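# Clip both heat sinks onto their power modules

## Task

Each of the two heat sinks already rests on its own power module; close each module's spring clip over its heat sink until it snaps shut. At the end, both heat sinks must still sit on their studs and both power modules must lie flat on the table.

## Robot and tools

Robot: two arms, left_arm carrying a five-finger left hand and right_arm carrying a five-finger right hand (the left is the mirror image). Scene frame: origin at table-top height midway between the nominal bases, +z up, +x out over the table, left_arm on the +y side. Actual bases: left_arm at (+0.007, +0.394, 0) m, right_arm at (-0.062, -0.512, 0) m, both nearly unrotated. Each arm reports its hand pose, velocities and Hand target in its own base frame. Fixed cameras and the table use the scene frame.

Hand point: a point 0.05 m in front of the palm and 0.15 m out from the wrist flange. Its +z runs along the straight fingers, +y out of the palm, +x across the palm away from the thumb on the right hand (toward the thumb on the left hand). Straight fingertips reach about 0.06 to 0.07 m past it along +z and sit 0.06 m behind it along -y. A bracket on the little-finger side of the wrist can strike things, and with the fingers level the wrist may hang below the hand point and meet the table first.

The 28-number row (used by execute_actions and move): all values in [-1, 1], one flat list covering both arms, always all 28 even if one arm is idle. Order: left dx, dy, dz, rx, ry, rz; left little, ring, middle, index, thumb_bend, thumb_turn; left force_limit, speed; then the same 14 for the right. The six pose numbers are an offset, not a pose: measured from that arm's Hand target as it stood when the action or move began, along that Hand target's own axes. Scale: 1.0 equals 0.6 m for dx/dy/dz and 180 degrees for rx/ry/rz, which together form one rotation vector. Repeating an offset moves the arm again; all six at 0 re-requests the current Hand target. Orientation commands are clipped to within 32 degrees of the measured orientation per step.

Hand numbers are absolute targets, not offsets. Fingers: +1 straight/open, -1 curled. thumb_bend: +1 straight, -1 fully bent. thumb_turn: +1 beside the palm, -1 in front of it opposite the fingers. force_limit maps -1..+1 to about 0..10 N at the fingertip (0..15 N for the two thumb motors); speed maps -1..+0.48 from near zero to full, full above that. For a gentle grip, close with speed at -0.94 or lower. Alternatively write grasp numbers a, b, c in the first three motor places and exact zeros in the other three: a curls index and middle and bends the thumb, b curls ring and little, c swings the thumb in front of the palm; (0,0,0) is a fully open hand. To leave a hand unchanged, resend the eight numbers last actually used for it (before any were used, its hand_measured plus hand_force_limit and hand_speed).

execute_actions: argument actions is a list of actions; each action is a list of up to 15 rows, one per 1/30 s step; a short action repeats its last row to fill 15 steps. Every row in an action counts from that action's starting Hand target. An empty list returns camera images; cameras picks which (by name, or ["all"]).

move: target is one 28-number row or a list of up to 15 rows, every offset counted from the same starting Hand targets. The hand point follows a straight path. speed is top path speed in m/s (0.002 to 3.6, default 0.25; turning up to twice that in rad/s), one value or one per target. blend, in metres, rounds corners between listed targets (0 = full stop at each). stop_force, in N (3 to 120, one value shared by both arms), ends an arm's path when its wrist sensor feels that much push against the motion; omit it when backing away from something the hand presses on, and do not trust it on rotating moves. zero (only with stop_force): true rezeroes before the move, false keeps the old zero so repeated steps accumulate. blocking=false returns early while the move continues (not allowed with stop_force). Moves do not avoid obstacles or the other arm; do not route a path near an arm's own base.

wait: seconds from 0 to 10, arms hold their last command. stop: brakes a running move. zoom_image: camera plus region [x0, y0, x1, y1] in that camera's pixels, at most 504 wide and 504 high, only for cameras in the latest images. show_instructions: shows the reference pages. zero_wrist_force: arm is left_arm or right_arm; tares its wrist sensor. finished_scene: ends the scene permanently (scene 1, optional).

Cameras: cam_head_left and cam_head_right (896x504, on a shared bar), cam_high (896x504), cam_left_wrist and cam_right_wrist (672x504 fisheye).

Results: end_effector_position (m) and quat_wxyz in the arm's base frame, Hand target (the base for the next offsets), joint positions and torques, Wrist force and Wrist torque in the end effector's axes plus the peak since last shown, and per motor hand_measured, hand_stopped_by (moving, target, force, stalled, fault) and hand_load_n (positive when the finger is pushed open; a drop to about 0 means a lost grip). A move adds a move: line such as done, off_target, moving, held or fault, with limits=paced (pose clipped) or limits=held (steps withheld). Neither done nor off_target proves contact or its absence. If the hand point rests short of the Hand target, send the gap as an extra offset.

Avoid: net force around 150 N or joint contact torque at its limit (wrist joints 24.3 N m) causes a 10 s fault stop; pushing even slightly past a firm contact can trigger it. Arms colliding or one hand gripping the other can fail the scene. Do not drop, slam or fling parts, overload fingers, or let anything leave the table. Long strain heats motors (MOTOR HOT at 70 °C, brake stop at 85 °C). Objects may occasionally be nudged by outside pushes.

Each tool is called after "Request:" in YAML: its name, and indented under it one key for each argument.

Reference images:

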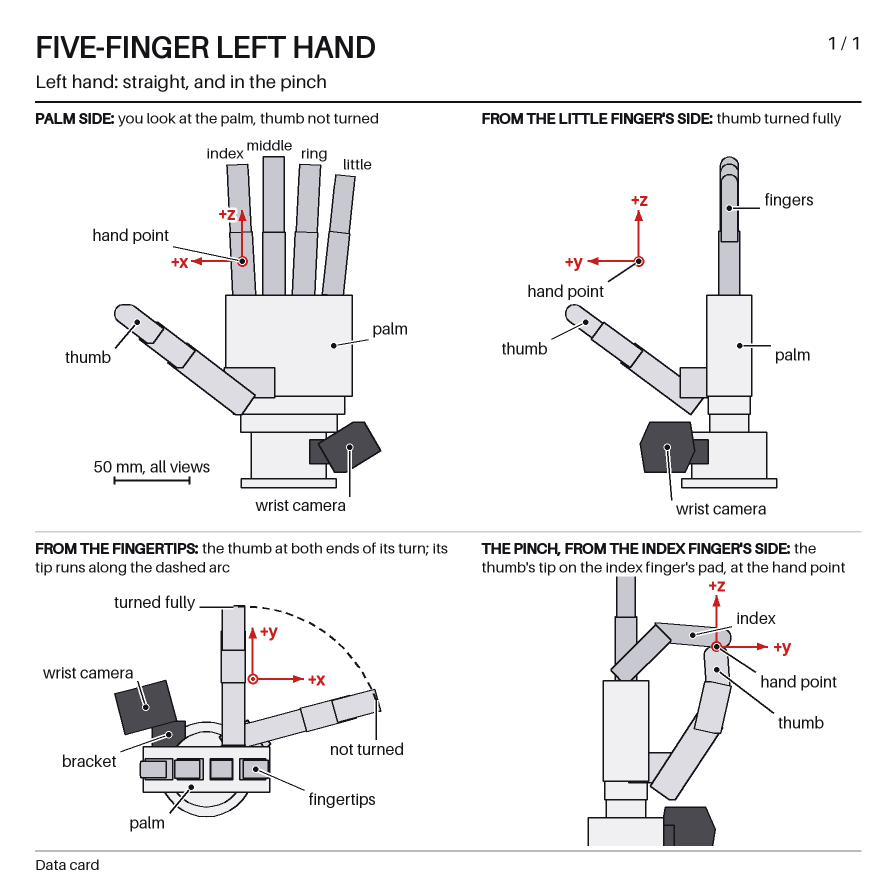

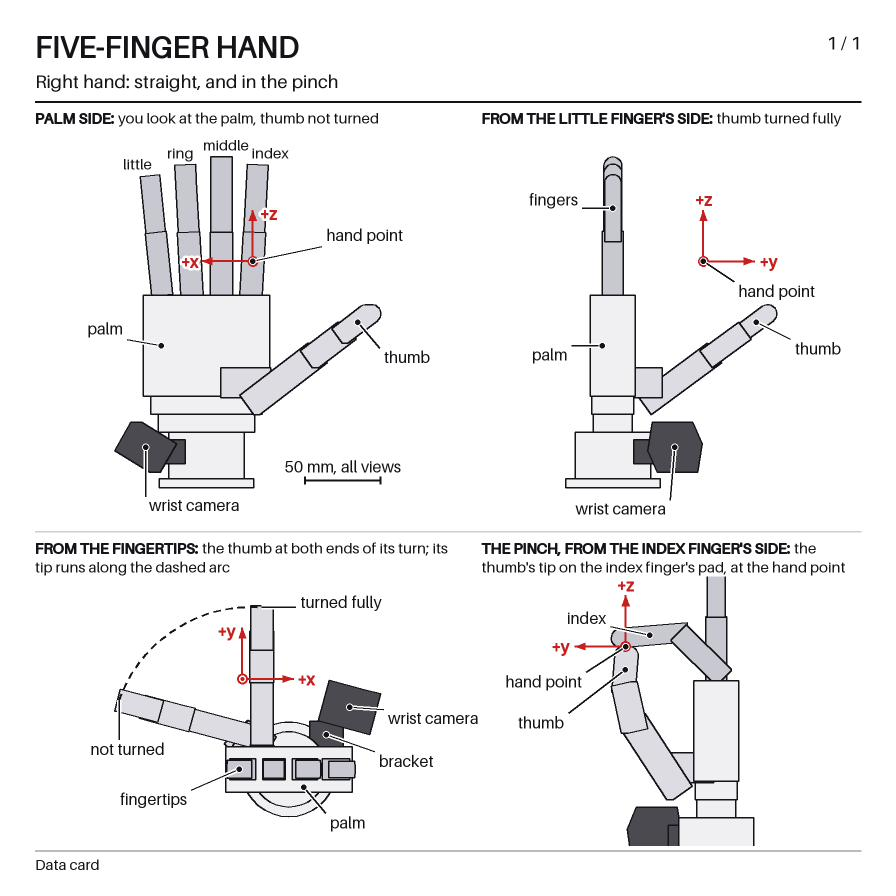

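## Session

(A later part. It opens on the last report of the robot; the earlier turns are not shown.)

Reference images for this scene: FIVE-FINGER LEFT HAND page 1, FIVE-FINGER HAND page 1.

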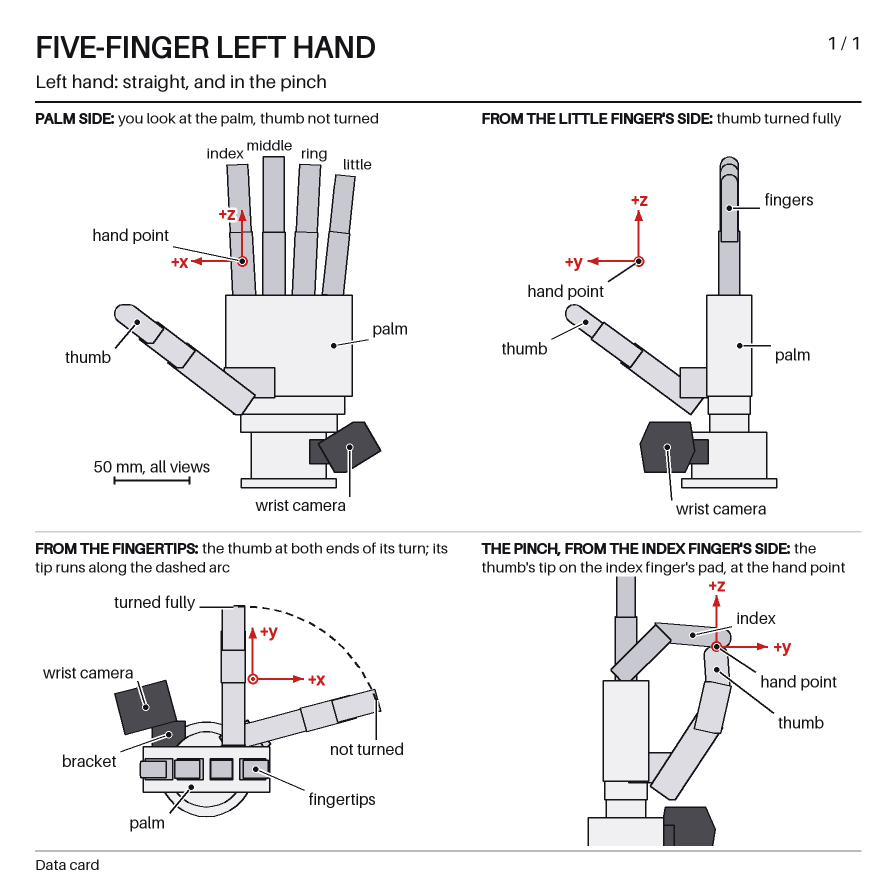

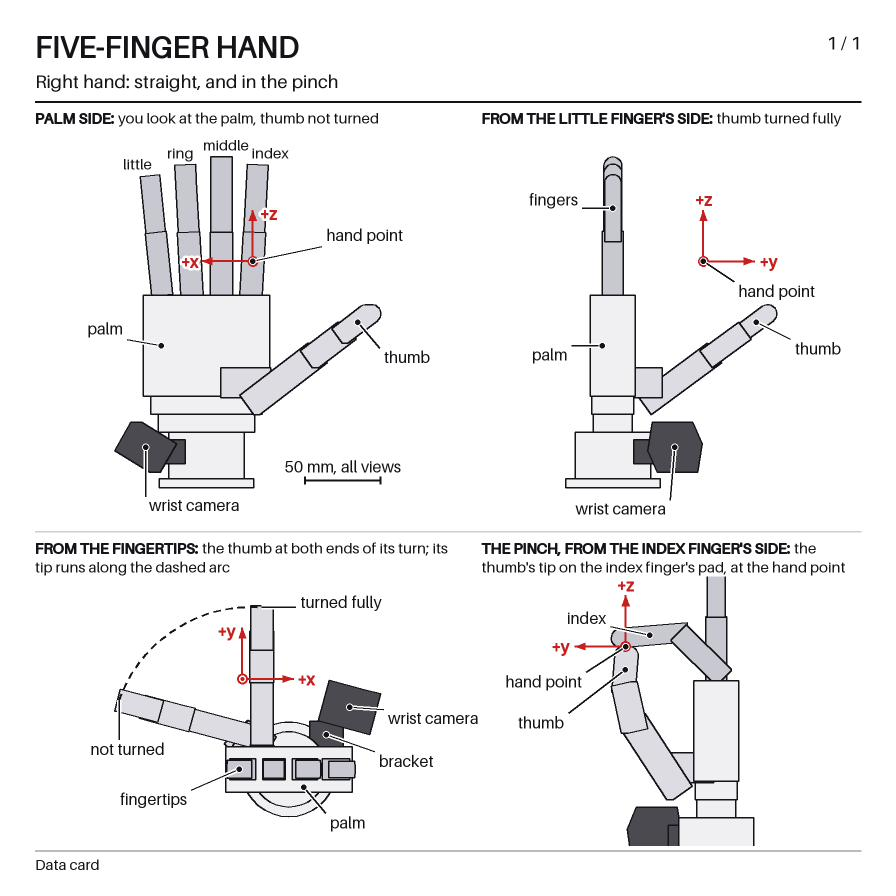

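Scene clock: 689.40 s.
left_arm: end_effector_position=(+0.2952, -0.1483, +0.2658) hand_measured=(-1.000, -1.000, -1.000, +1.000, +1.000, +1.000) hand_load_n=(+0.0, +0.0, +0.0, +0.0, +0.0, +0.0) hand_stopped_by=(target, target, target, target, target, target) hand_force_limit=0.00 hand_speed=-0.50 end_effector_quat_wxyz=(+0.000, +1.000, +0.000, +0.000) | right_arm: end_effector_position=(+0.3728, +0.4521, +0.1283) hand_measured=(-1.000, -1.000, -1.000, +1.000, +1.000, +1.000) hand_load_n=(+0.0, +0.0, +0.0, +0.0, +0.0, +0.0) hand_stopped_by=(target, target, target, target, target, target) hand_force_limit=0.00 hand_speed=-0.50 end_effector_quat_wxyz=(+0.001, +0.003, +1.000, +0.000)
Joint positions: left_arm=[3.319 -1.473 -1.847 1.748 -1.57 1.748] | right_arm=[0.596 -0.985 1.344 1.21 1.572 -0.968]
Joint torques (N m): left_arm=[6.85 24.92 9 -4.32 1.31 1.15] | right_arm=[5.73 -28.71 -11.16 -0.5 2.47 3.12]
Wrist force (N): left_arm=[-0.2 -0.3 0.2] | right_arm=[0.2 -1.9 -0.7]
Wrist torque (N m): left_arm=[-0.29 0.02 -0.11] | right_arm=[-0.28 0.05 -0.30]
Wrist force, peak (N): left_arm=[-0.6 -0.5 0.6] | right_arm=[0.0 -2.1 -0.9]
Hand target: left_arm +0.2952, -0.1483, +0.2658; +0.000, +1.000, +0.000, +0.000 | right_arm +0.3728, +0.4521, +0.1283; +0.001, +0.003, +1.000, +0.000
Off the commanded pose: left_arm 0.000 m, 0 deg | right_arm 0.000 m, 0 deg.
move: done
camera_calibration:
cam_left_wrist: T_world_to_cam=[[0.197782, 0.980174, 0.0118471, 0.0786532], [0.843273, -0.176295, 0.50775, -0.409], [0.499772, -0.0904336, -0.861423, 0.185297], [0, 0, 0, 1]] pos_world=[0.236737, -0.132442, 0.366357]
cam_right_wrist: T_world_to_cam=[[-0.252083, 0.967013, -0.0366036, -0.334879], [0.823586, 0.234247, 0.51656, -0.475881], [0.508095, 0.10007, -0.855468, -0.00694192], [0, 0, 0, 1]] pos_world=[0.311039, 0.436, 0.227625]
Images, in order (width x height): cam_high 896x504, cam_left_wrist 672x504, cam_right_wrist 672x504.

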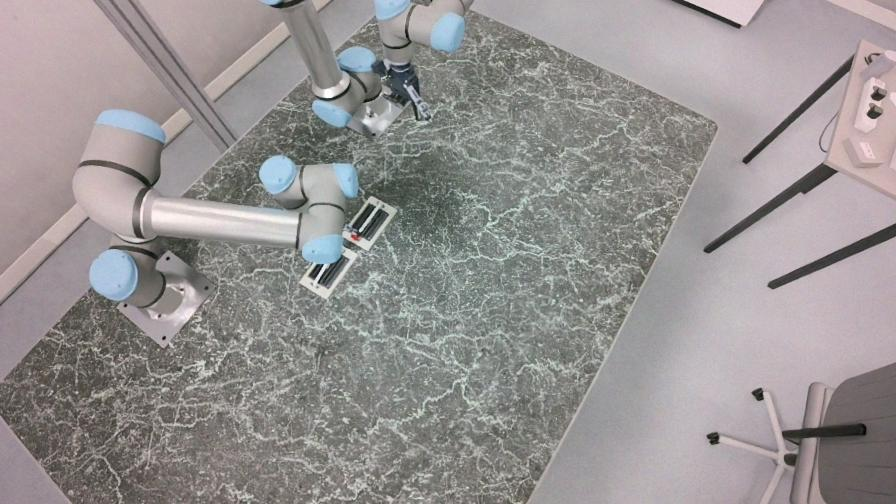

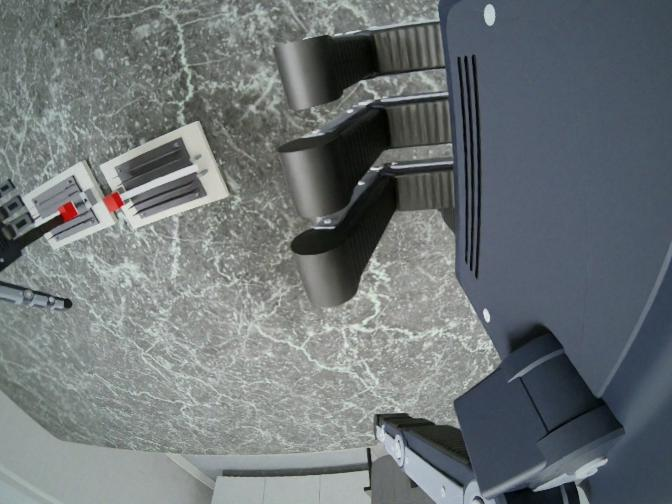

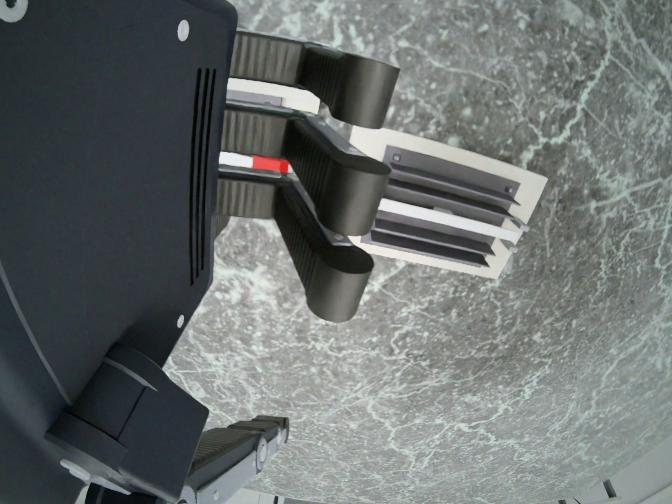

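Request:
move:
  target:
    - [0, 0, 0, 0, 0, 0, -1, -1, -1, 1, 1, 1, 0, -0.5, 0, 0.0067, 0.0183, 0, 0, 0, -1, -1, -1, 1, 1, 1, 0, -0.5]
    - [0, 0, 0, 0, 0, 0, -1, -1, -1, 1, 1, 1, 0, -0.5, 0, 0.0115, 0.0372, 0, 0, 0, -1, -1, -1, 1, 1, 1, 0, -0.5]
    - [0, 0, 0, 0, 0, 0, -1, -1, -1, 1, 1, 1, 0, -0.5, 0, 0.0125, 0.0667, 0, 0, 0, -1, -1, -1, 1, 1, 1, 0, -0.5]
  speed: 0.012
  stop_force: 8
  blend: 0.002
  cameras: ["cam_high", "cam_left_wrist"]

Request:
zoom_image:
  camera: "cam_left_wrist"
  region: [0, 140, 140, 260]

Scene clock: 696.97 s.
left_arm: end_effector_position=(+0.2952, -0.1483, +0.2658) hand_measured=(-1.000, -1.000, -1.000, +1.000, +1.000, +1.000) hand_load_n=(+0.0, +0.0, +0.0, +0.0, +0.0, +0.0) hand_stopped_by=(target, target, target, target, target, target) hand_force_limit=0.00 hand_speed=-0.50 end_effector_quat_wxyz=(+0.000, +1.000, +0.000, +0.000) | right_arm: end_effector_position=(+0.3729, +0.4586, +0.1069) hand_measured=(-1.000, -1.000, -1.000, +1.000, +1.000, +1.000) hand_load_n=(+0.0, +0.0, +0.0, +0.5, +0.0, +0.0) hand_stopped_by=(target, target, target, target, target, target) hand_force_limit=0.00 hand_speed=-0.50 end_effector_quat_wxyz=(+0.001, +0.003, +1.000, +0.000)
Joint positions: left_arm=[3.319 -1.473 -1.847 1.748 -1.57 1.748] | right_arm=[0.606 -0.954 1.352 1.172 1.572 -0.958]
Joint torques (N m): left_arm=[4.86 24.06 9.66 -3.88 1.46 1.38] | right_arm=[-4.13 -47.86 -22.91 4.4 -0.55 -2.64]
Wrist force (N): left_arm=[-0.2 -0.3 0.2] | right_arm=[-0.3 -3.5 -5.9]
Wrist torque (N m): left_arm=[-0.30 0.04 -0.11] | right_arm=[0.07 0.07 -0.32]
Wrist force, peak (N): left_arm=[-0.5 -0.6 0.6] | right_arm=[0.2 -5.4 -13.7]
Hand target: left_arm +0.2952, -0.1483, +0.2658; +0.000, +1.000, +0.000, +0.000 | right_arm +0.3729, +0.4587, +0.1069; +0.001, +0.003, +1.000, +0.000 (not the last commanded pose)
Off the commanded pose: left_arm 0.000 m, 0 deg | right_arm 0.019 m, 0 deg.
move: contact (right_arm); path passed 1 of 3 targets
camera_calibration:
cam_left_wrist: T_world_to_cam=[[0.197782, 0.980174, 0.0118471, 0.0786532], [0.843273, -0.176295, 0.50775, -0.409], [0.499772, -0.0904336, -0.861423, 0.185297], [0, 0, 0, 1]] pos_world=[0.236737, -0.132442, 0.366357]
Images, in order (width x height): cam_high 896x504, cam_left_wrist 672x504.

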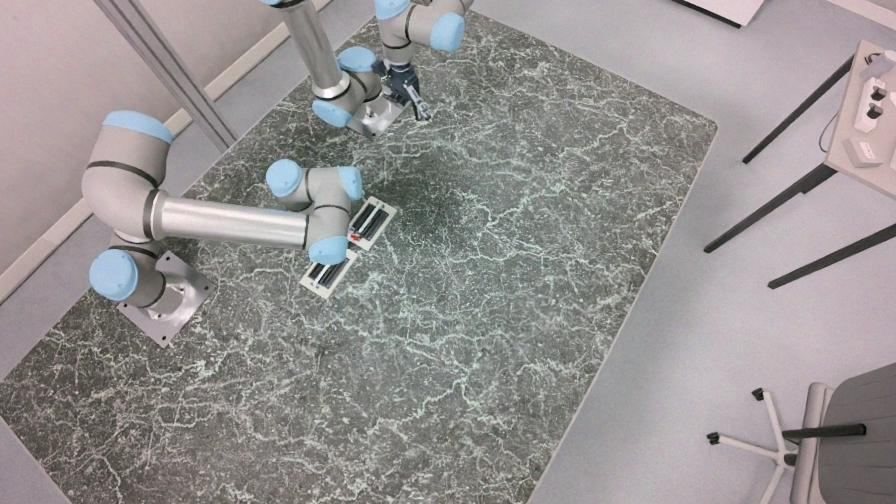

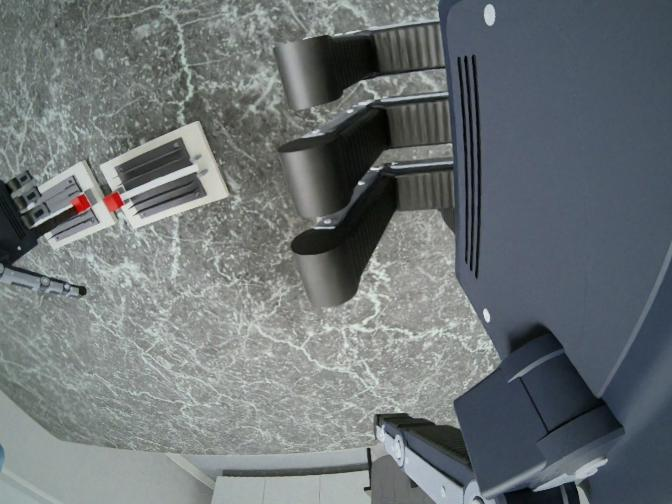

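Scaled by 3.600 from the camera's 672x504 image, which has a finer 960x720 frame.

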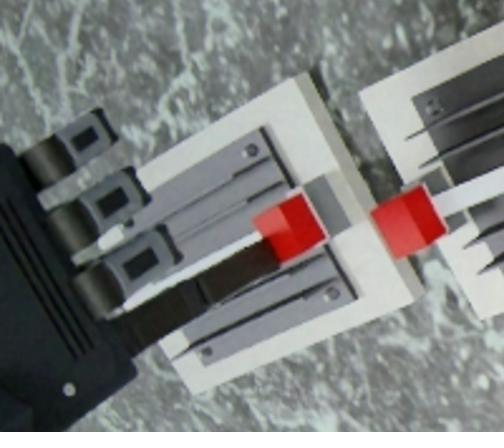

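Request:
move:
  target: [0, 0, 0, 0, 0, 0, -1, -1, -1, 1, 1, 1, 0, -0.5, 0, 0, 0.0167, 0, 0, 0, -1, -1, -1, 1, 1, 1, 0, -0.5]
  speed: 0.006
  stop_force: 14
  cameras: ["cam_high", "cam_left_wrist"]

Request:
zoom_image:
  camera: "cam_left_wrist"
  region: [0, 140, 140, 260]

Scene clock: 701.60 s.
left_arm: end_effector_position=(+0.2952, -0.1483, +0.2658) hand_measured=(-1.000, -1.000, -1.000, +1.000, +1.000, +1.000) hand_load_n=(+0.0, +0.0, +0.0, -0.5, +0.0, +0.0) hand_stopped_by=(target, target, target, target, target, target) hand_force_limit=0.00 hand_speed=-0.50 end_effector_quat_wxyz=(+0.000, +1.000, +0.000, +0.000) | right_arm: end_effector_position=(+0.3729, +0.4587, +0.1058) hand_measured=(-1.000, -1.000, -1.000, +1.000, +1.000, +1.000) hand_load_n=(+0.0, +0.0, +0.0, +0.5, +0.0, +0.0) hand_stopped_by=(target, target, target, target, target, target) hand_force_limit=0.00 hand_speed=-0.50 end_effector_quat_wxyz=(+0.001, +0.003, +1.000, +0.000)
Joint positions: left_arm=[3.319 -1.473 -1.847 1.748 -1.57 1.748] | right_arm=[0.606 -0.953 1.353 1.169 1.572 -0.958]
Joint torques (N m): left_arm=[6.69 24.28 8.96 -3.84 1.32 1.13] | right_arm=[-3.58 -41.2 -19.4 3.52 -2.56 -2.6]
Wrist force (N): left_arm=[-0.2 -0.4 0.2] | right_arm=[0.4 -3.8 -17.1]
Wrist torque (N m): left_arm=[-0.32 0.04 -0.11] | right_arm=[0.77 0.05 -0.28]
Wrist force, peak (N): left_arm=[-0.5 -0.7 0.3] | right_arm=[0.3 -4.6 -22.3]
Hand target: left_arm +0.2952, -0.1483, +0.2658; +0.000, +1.000, +0.000, +0.000 | right_arm +0.3729, +0.4587, +0.1058; +0.001, +0.003, +1.000, +0.000 (not the last commanded pose)
Off the commanded pose: left_arm 0.000 m, 0 deg | right_arm 0.009 m, 0 deg.
move: contact (right_arm)
camera_calibration:
cam_left_wrist: T_world_to_cam=[[0.197782, 0.980174, 0.0118471, 0.0786532], [0.843273, -0.176295, 0.50775, -0.409], [0.499772, -0.0904336, -0.861423, 0.185297], [0, 0, 0, 1]] pos_world=[0.236737, -0.132442, 0.366357]
Images, in order (width x height): cam_high 896x504, cam_left_wrist 672x504.

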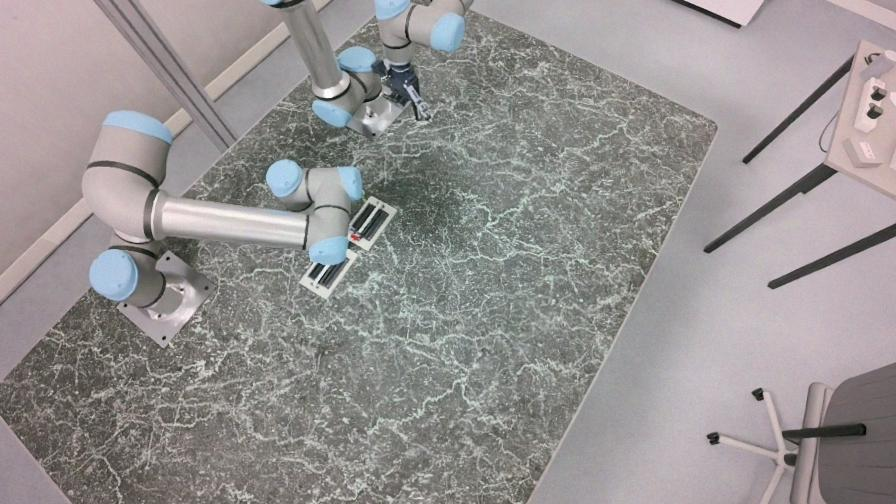

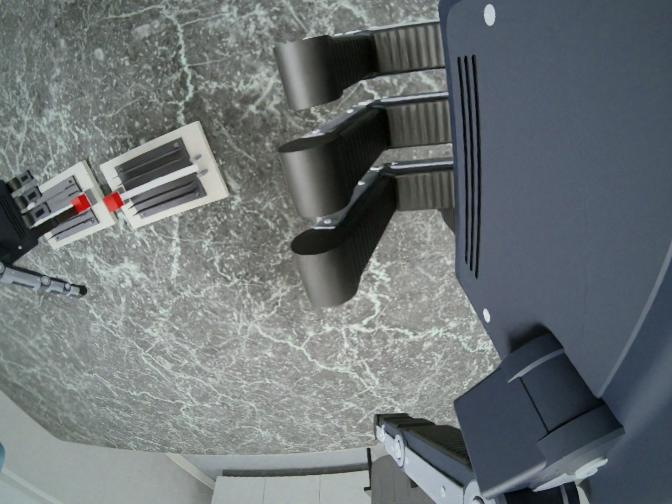

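Scaled by 3.600 from the camera's 672x504 image, which has a finer 960x720 frame.

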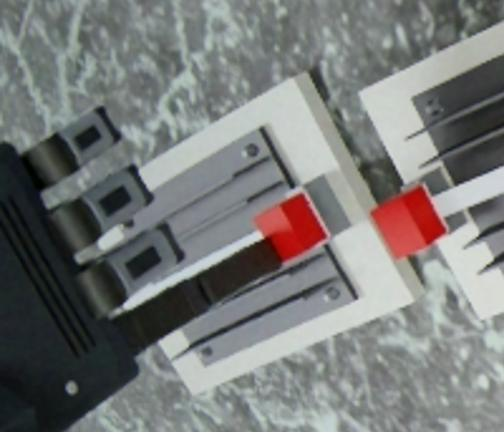

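Request:
move:
  target: [0, 0, 0, 0, 0, 0, -1, -1, -1, 1, 1, 1, 0, -0.5, 0, 0, 0.0167, 0, 0, 0, -1, -1, -1, 1, 1, 1, 0, -0.5]
  speed: 0.006
  stop_force: 9

Scene clock: 705.97 s.
left_arm: end_effector_position=(+0.2952, -0.1483, +0.2658) hand_measured=(-1.000, -1.000, -1.000, +1.000, +1.000, +1.000) hand_load_n=(+0.0, +0.0, +0.0, +0.0, +0.0, +0.0) hand_stopped_by=(target, target, target, target, target, target) hand_force_limit=0.00 hand_speed=-0.50 end_effector_quat_wxyz=(+0.000, +1.000, +0.000, +0.000) | right_arm: end_effector_position=(+0.3730, +0.4587, +0.1017) hand_measured=(-1.000, -1.000, -1.000, +1.000, +1.000, +1.000) hand_load_n=(+0.0, +0.0, +0.0, -2.5, +0.0, +0.0) hand_stopped_by=(target, target, target, target, target, target) hand_force_limit=0.00 hand_speed=-0.50 end_effector_quat_wxyz=(+0.001, +0.003, +1.000, +0.000)
Joint positions: left_arm=[3.319 -1.473 -1.847 1.748 -1.57 1.748] | right_arm=[0.606 -0.949 1.358 1.161 1.572 -0.958]
Joint torques (N m): left_arm=[5.31 24.57 7.9 -3.74 1.32 1.37] | right_arm=[-4.5 -35.01 -15.77 3.01 -1.95 -2.76]
Wrist force (N): left_arm=[-0.6 -0.2 0.1] | right_arm=[0.5 -1.3 -29.6]
Wrist torque (N m): left_arm=[-0.29 0.09 -0.14] | right_arm=[1.32 0.07 -0.27]
Wrist force, peak (N): left_arm=[-0.7 -0.6 0.6] | right_arm=[0.5 -1.5 -32.8]
Hand target: left_arm +0.2952, -0.1483, +0.2658; +0.000, +1.000, +0.000, +0.000 | right_arm +0.3730, +0.4587, +0.1017; +0.001, +0.003, +1.000, +0.000 (not the last commanded pose)
Off the commanded pose: left_arm 0.000 m, 0 deg | right_arm 0.006 m, 0 deg.
move: contact (right_arm)

Request:
move:
  target:
    - [0, 0, 0, 0, 0, 0, -1, -1, -1, 1, 1, 1, 0, -0.5, 0, 0, -0.03, 0, 0, 0, -1, -1, -1, 1, 1, 1, 0, -0.5]
    - [0, 0, 0, 0, 0, 0, -1, -1, -1, 1, 1, 1, 0, -0.5, 0, 0, -0.15, 0, 0, 0, -1, -1, -1, 1, 1, 1, 0, -0.5]
    - [0, 0, 0, 0, 0, 0, -1, -1, -1, 1, 1, 1, 0, -0.5, 0, -0.25, -0.2, 0, 0, 0, -1, -1, -1, 1, 1, 1, 0, -0.5]
  speed: [0.02, 0.15, 0.25]
  blend: [0, 0.02, 0]
  cameras: ["cam_high", "cam_right_wrist", "cam_left_wrist"]

Request:
zoom_image:
  camera: "cam_high"
  region: [275, 185, 405, 305]

Request:
zoom_image:
  camera: "cam_left_wrist"
  region: [0, 110, 240, 270]

Request:
zoom_image:
  camera: "cam_right_wrist"
  region: [380, 80, 640, 300]

Scene clock: 713.80 s.
left_arm: end_effector_position=(+0.2952, -0.1483, +0.2658) hand_measured=(-1.000, -1.000, -1.000, +1.000, +1.000, +1.000) hand_load_n=(+0.0, +0.0, +0.0, +0.0, +0.0, +0.0) hand_stopped_by=(target, target, target, target, target, target) hand_force_limit=0.00 hand_speed=-0.50 end_effector_quat_wxyz=(+0.000, +1.000, +0.000, +0.000) | right_arm: end_effector_position=(+0.3717, +0.3088, +0.2217) hand_measured=(-1.000, -1.000, -1.000, +1.000, +1.000, +1.000) hand_load_n=(+0.0, +0.5, +0.0, +0.0, +0.0, +0.5) hand_stopped_by=(target, target, target, target, target, target) hand_force_limit=0.00 hand_speed=-0.50 end_effector_quat_wxyz=(+0.001, +0.003, +1.000, +0.000)
Joint positions: left_arm=[3.319 -1.473 -1.847 1.748 -1.57 1.748] | right_arm=[0.31 -1.285 1.538 1.316 1.572 -1.254]
Joint torques (N m): left_arm=[5.35 23.36 8.37 -3.86 1.3 1.21] | right_arm=[-7.3 -37.86 -11.9 -0.35 -2.41 -2.72]
Wrist force (N): left_arm=[-0.4 -0.4 0.3] | right_arm=[0.1 -1.8 -0.4]
Wrist torque (N m): left_arm=[-0.31 0.05 -0.11] | right_arm=[-0.27 0.06 -0.19]
Wrist force, peak (N): left_arm=[-0.6 -0.5 0.5] | right_arm=[0.4 -1.4 -29.7]
Hand target: left_arm +0.2952, -0.1483, +0.2658; +0.000, +1.000, +0.000, +0.000 | right_arm +0.3717, +0.3087, +0.2218; +0.001, +0.003, +1.000, +0.000
Off the commanded pose: left_arm 0.000 m, 0 deg | right_arm 0.000 m, 0 deg.
move: done
camera_calibration:
cam_left_wrist: T_world_to_cam=[[0.197782, 0.980174, 0.0118471, 0.0786532], [0.843273, -0.176295, 0.50775, -0.409], [0.499772, -0.0904336, -0.861423, 0.185297], [0, 0, 0, 1]] pos_world=[0.236737, -0.132442, 0.366357]
cam_right_wrist: T_world_to_cam=[[-0.251992, 0.967037, -0.0366047, -0.193199], [0.823521, 0.234153, 0.516706, -0.489653], [0.508245, 0.100061, -0.85538, 0.0877853], [0, 0, 0, 1]] pos_world=[0.309939, 0.2927, 0.321025]
Images, in order (width x height): cam_high 896x504, cam_left_wrist 672x504, cam_right_wrist 672x504.

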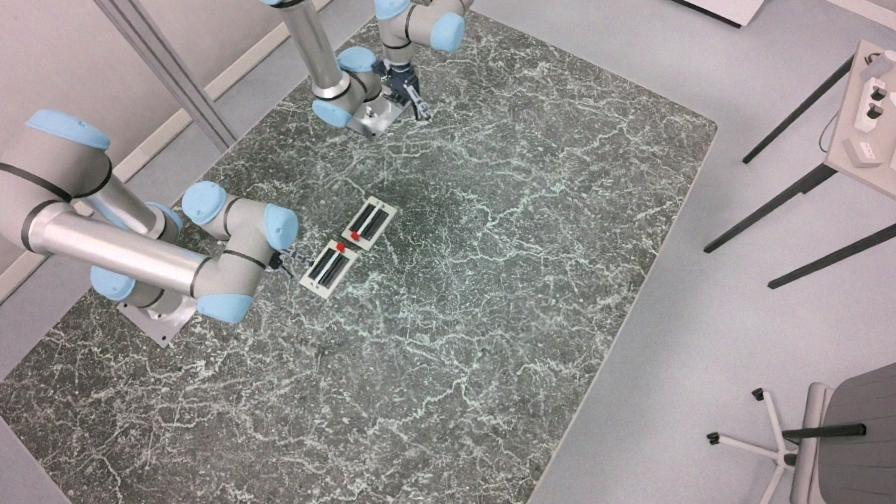

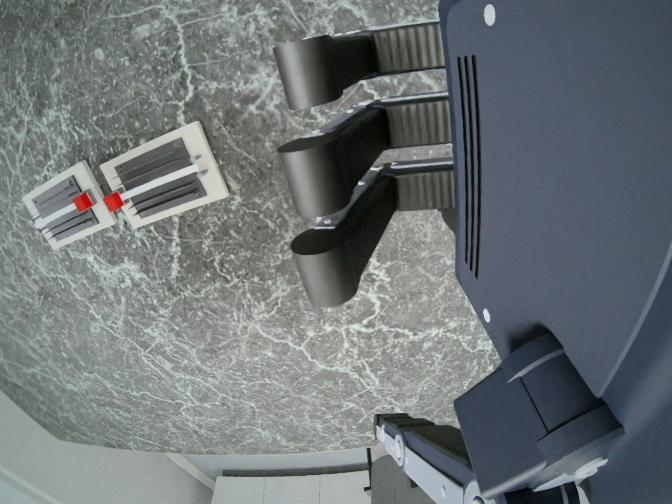

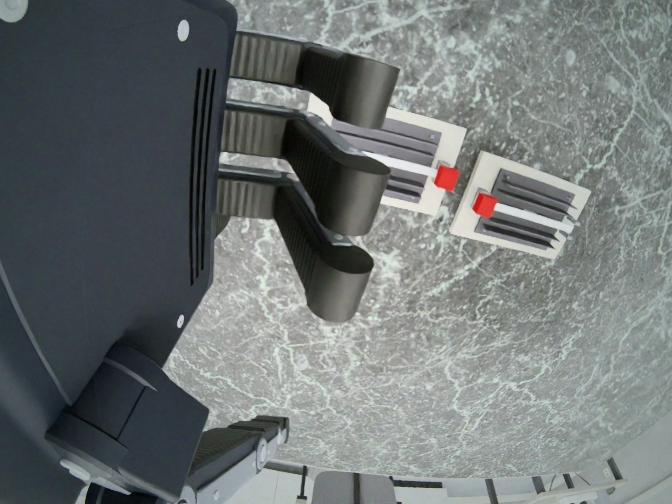

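Scaled by 3.877 from the camera's 896x504 image, which has a finer 1280x720 frame.

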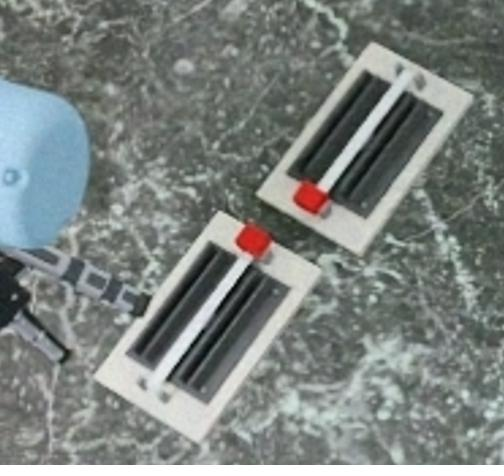

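Scaled by 2.100 from the camera's 672x504 image, which has a finer 960x720 frame.

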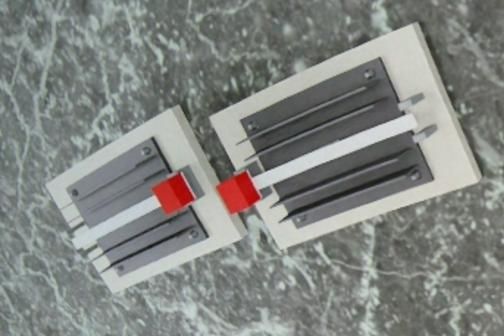

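Scaled by 1.938 from the camera's 672x504 image, which has a finer 960x720 frame.

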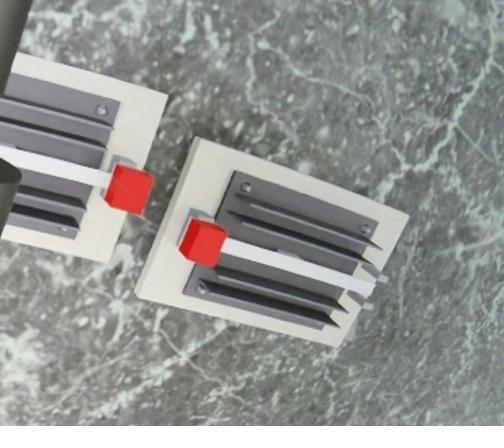

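Request:
zoom_image:
  camera: "cam_left_wrist"
  region: [0, 140, 140, 260]

Request:
zoom_image:
  camera: "cam_right_wrist"
  region: [420, 140, 520, 240]

Scaled by 3.600 from the camera's 672x504 image, which has a finer 960x720 frame.

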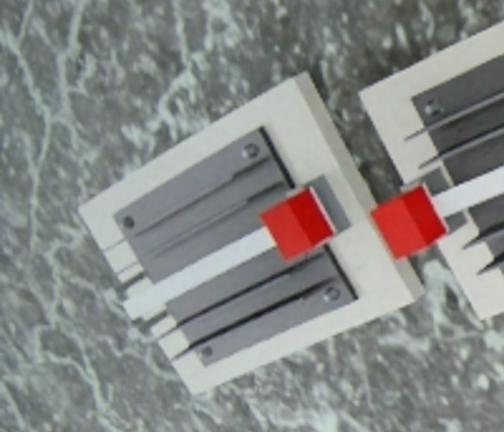

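Scaled by 5.040 from the camera's 672x504 image, which has a finer 960x720 frame.

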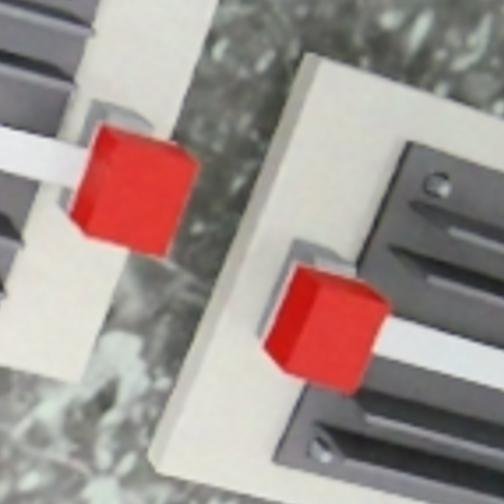

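Request:
finished_scene:

The scene is finished: the task was done.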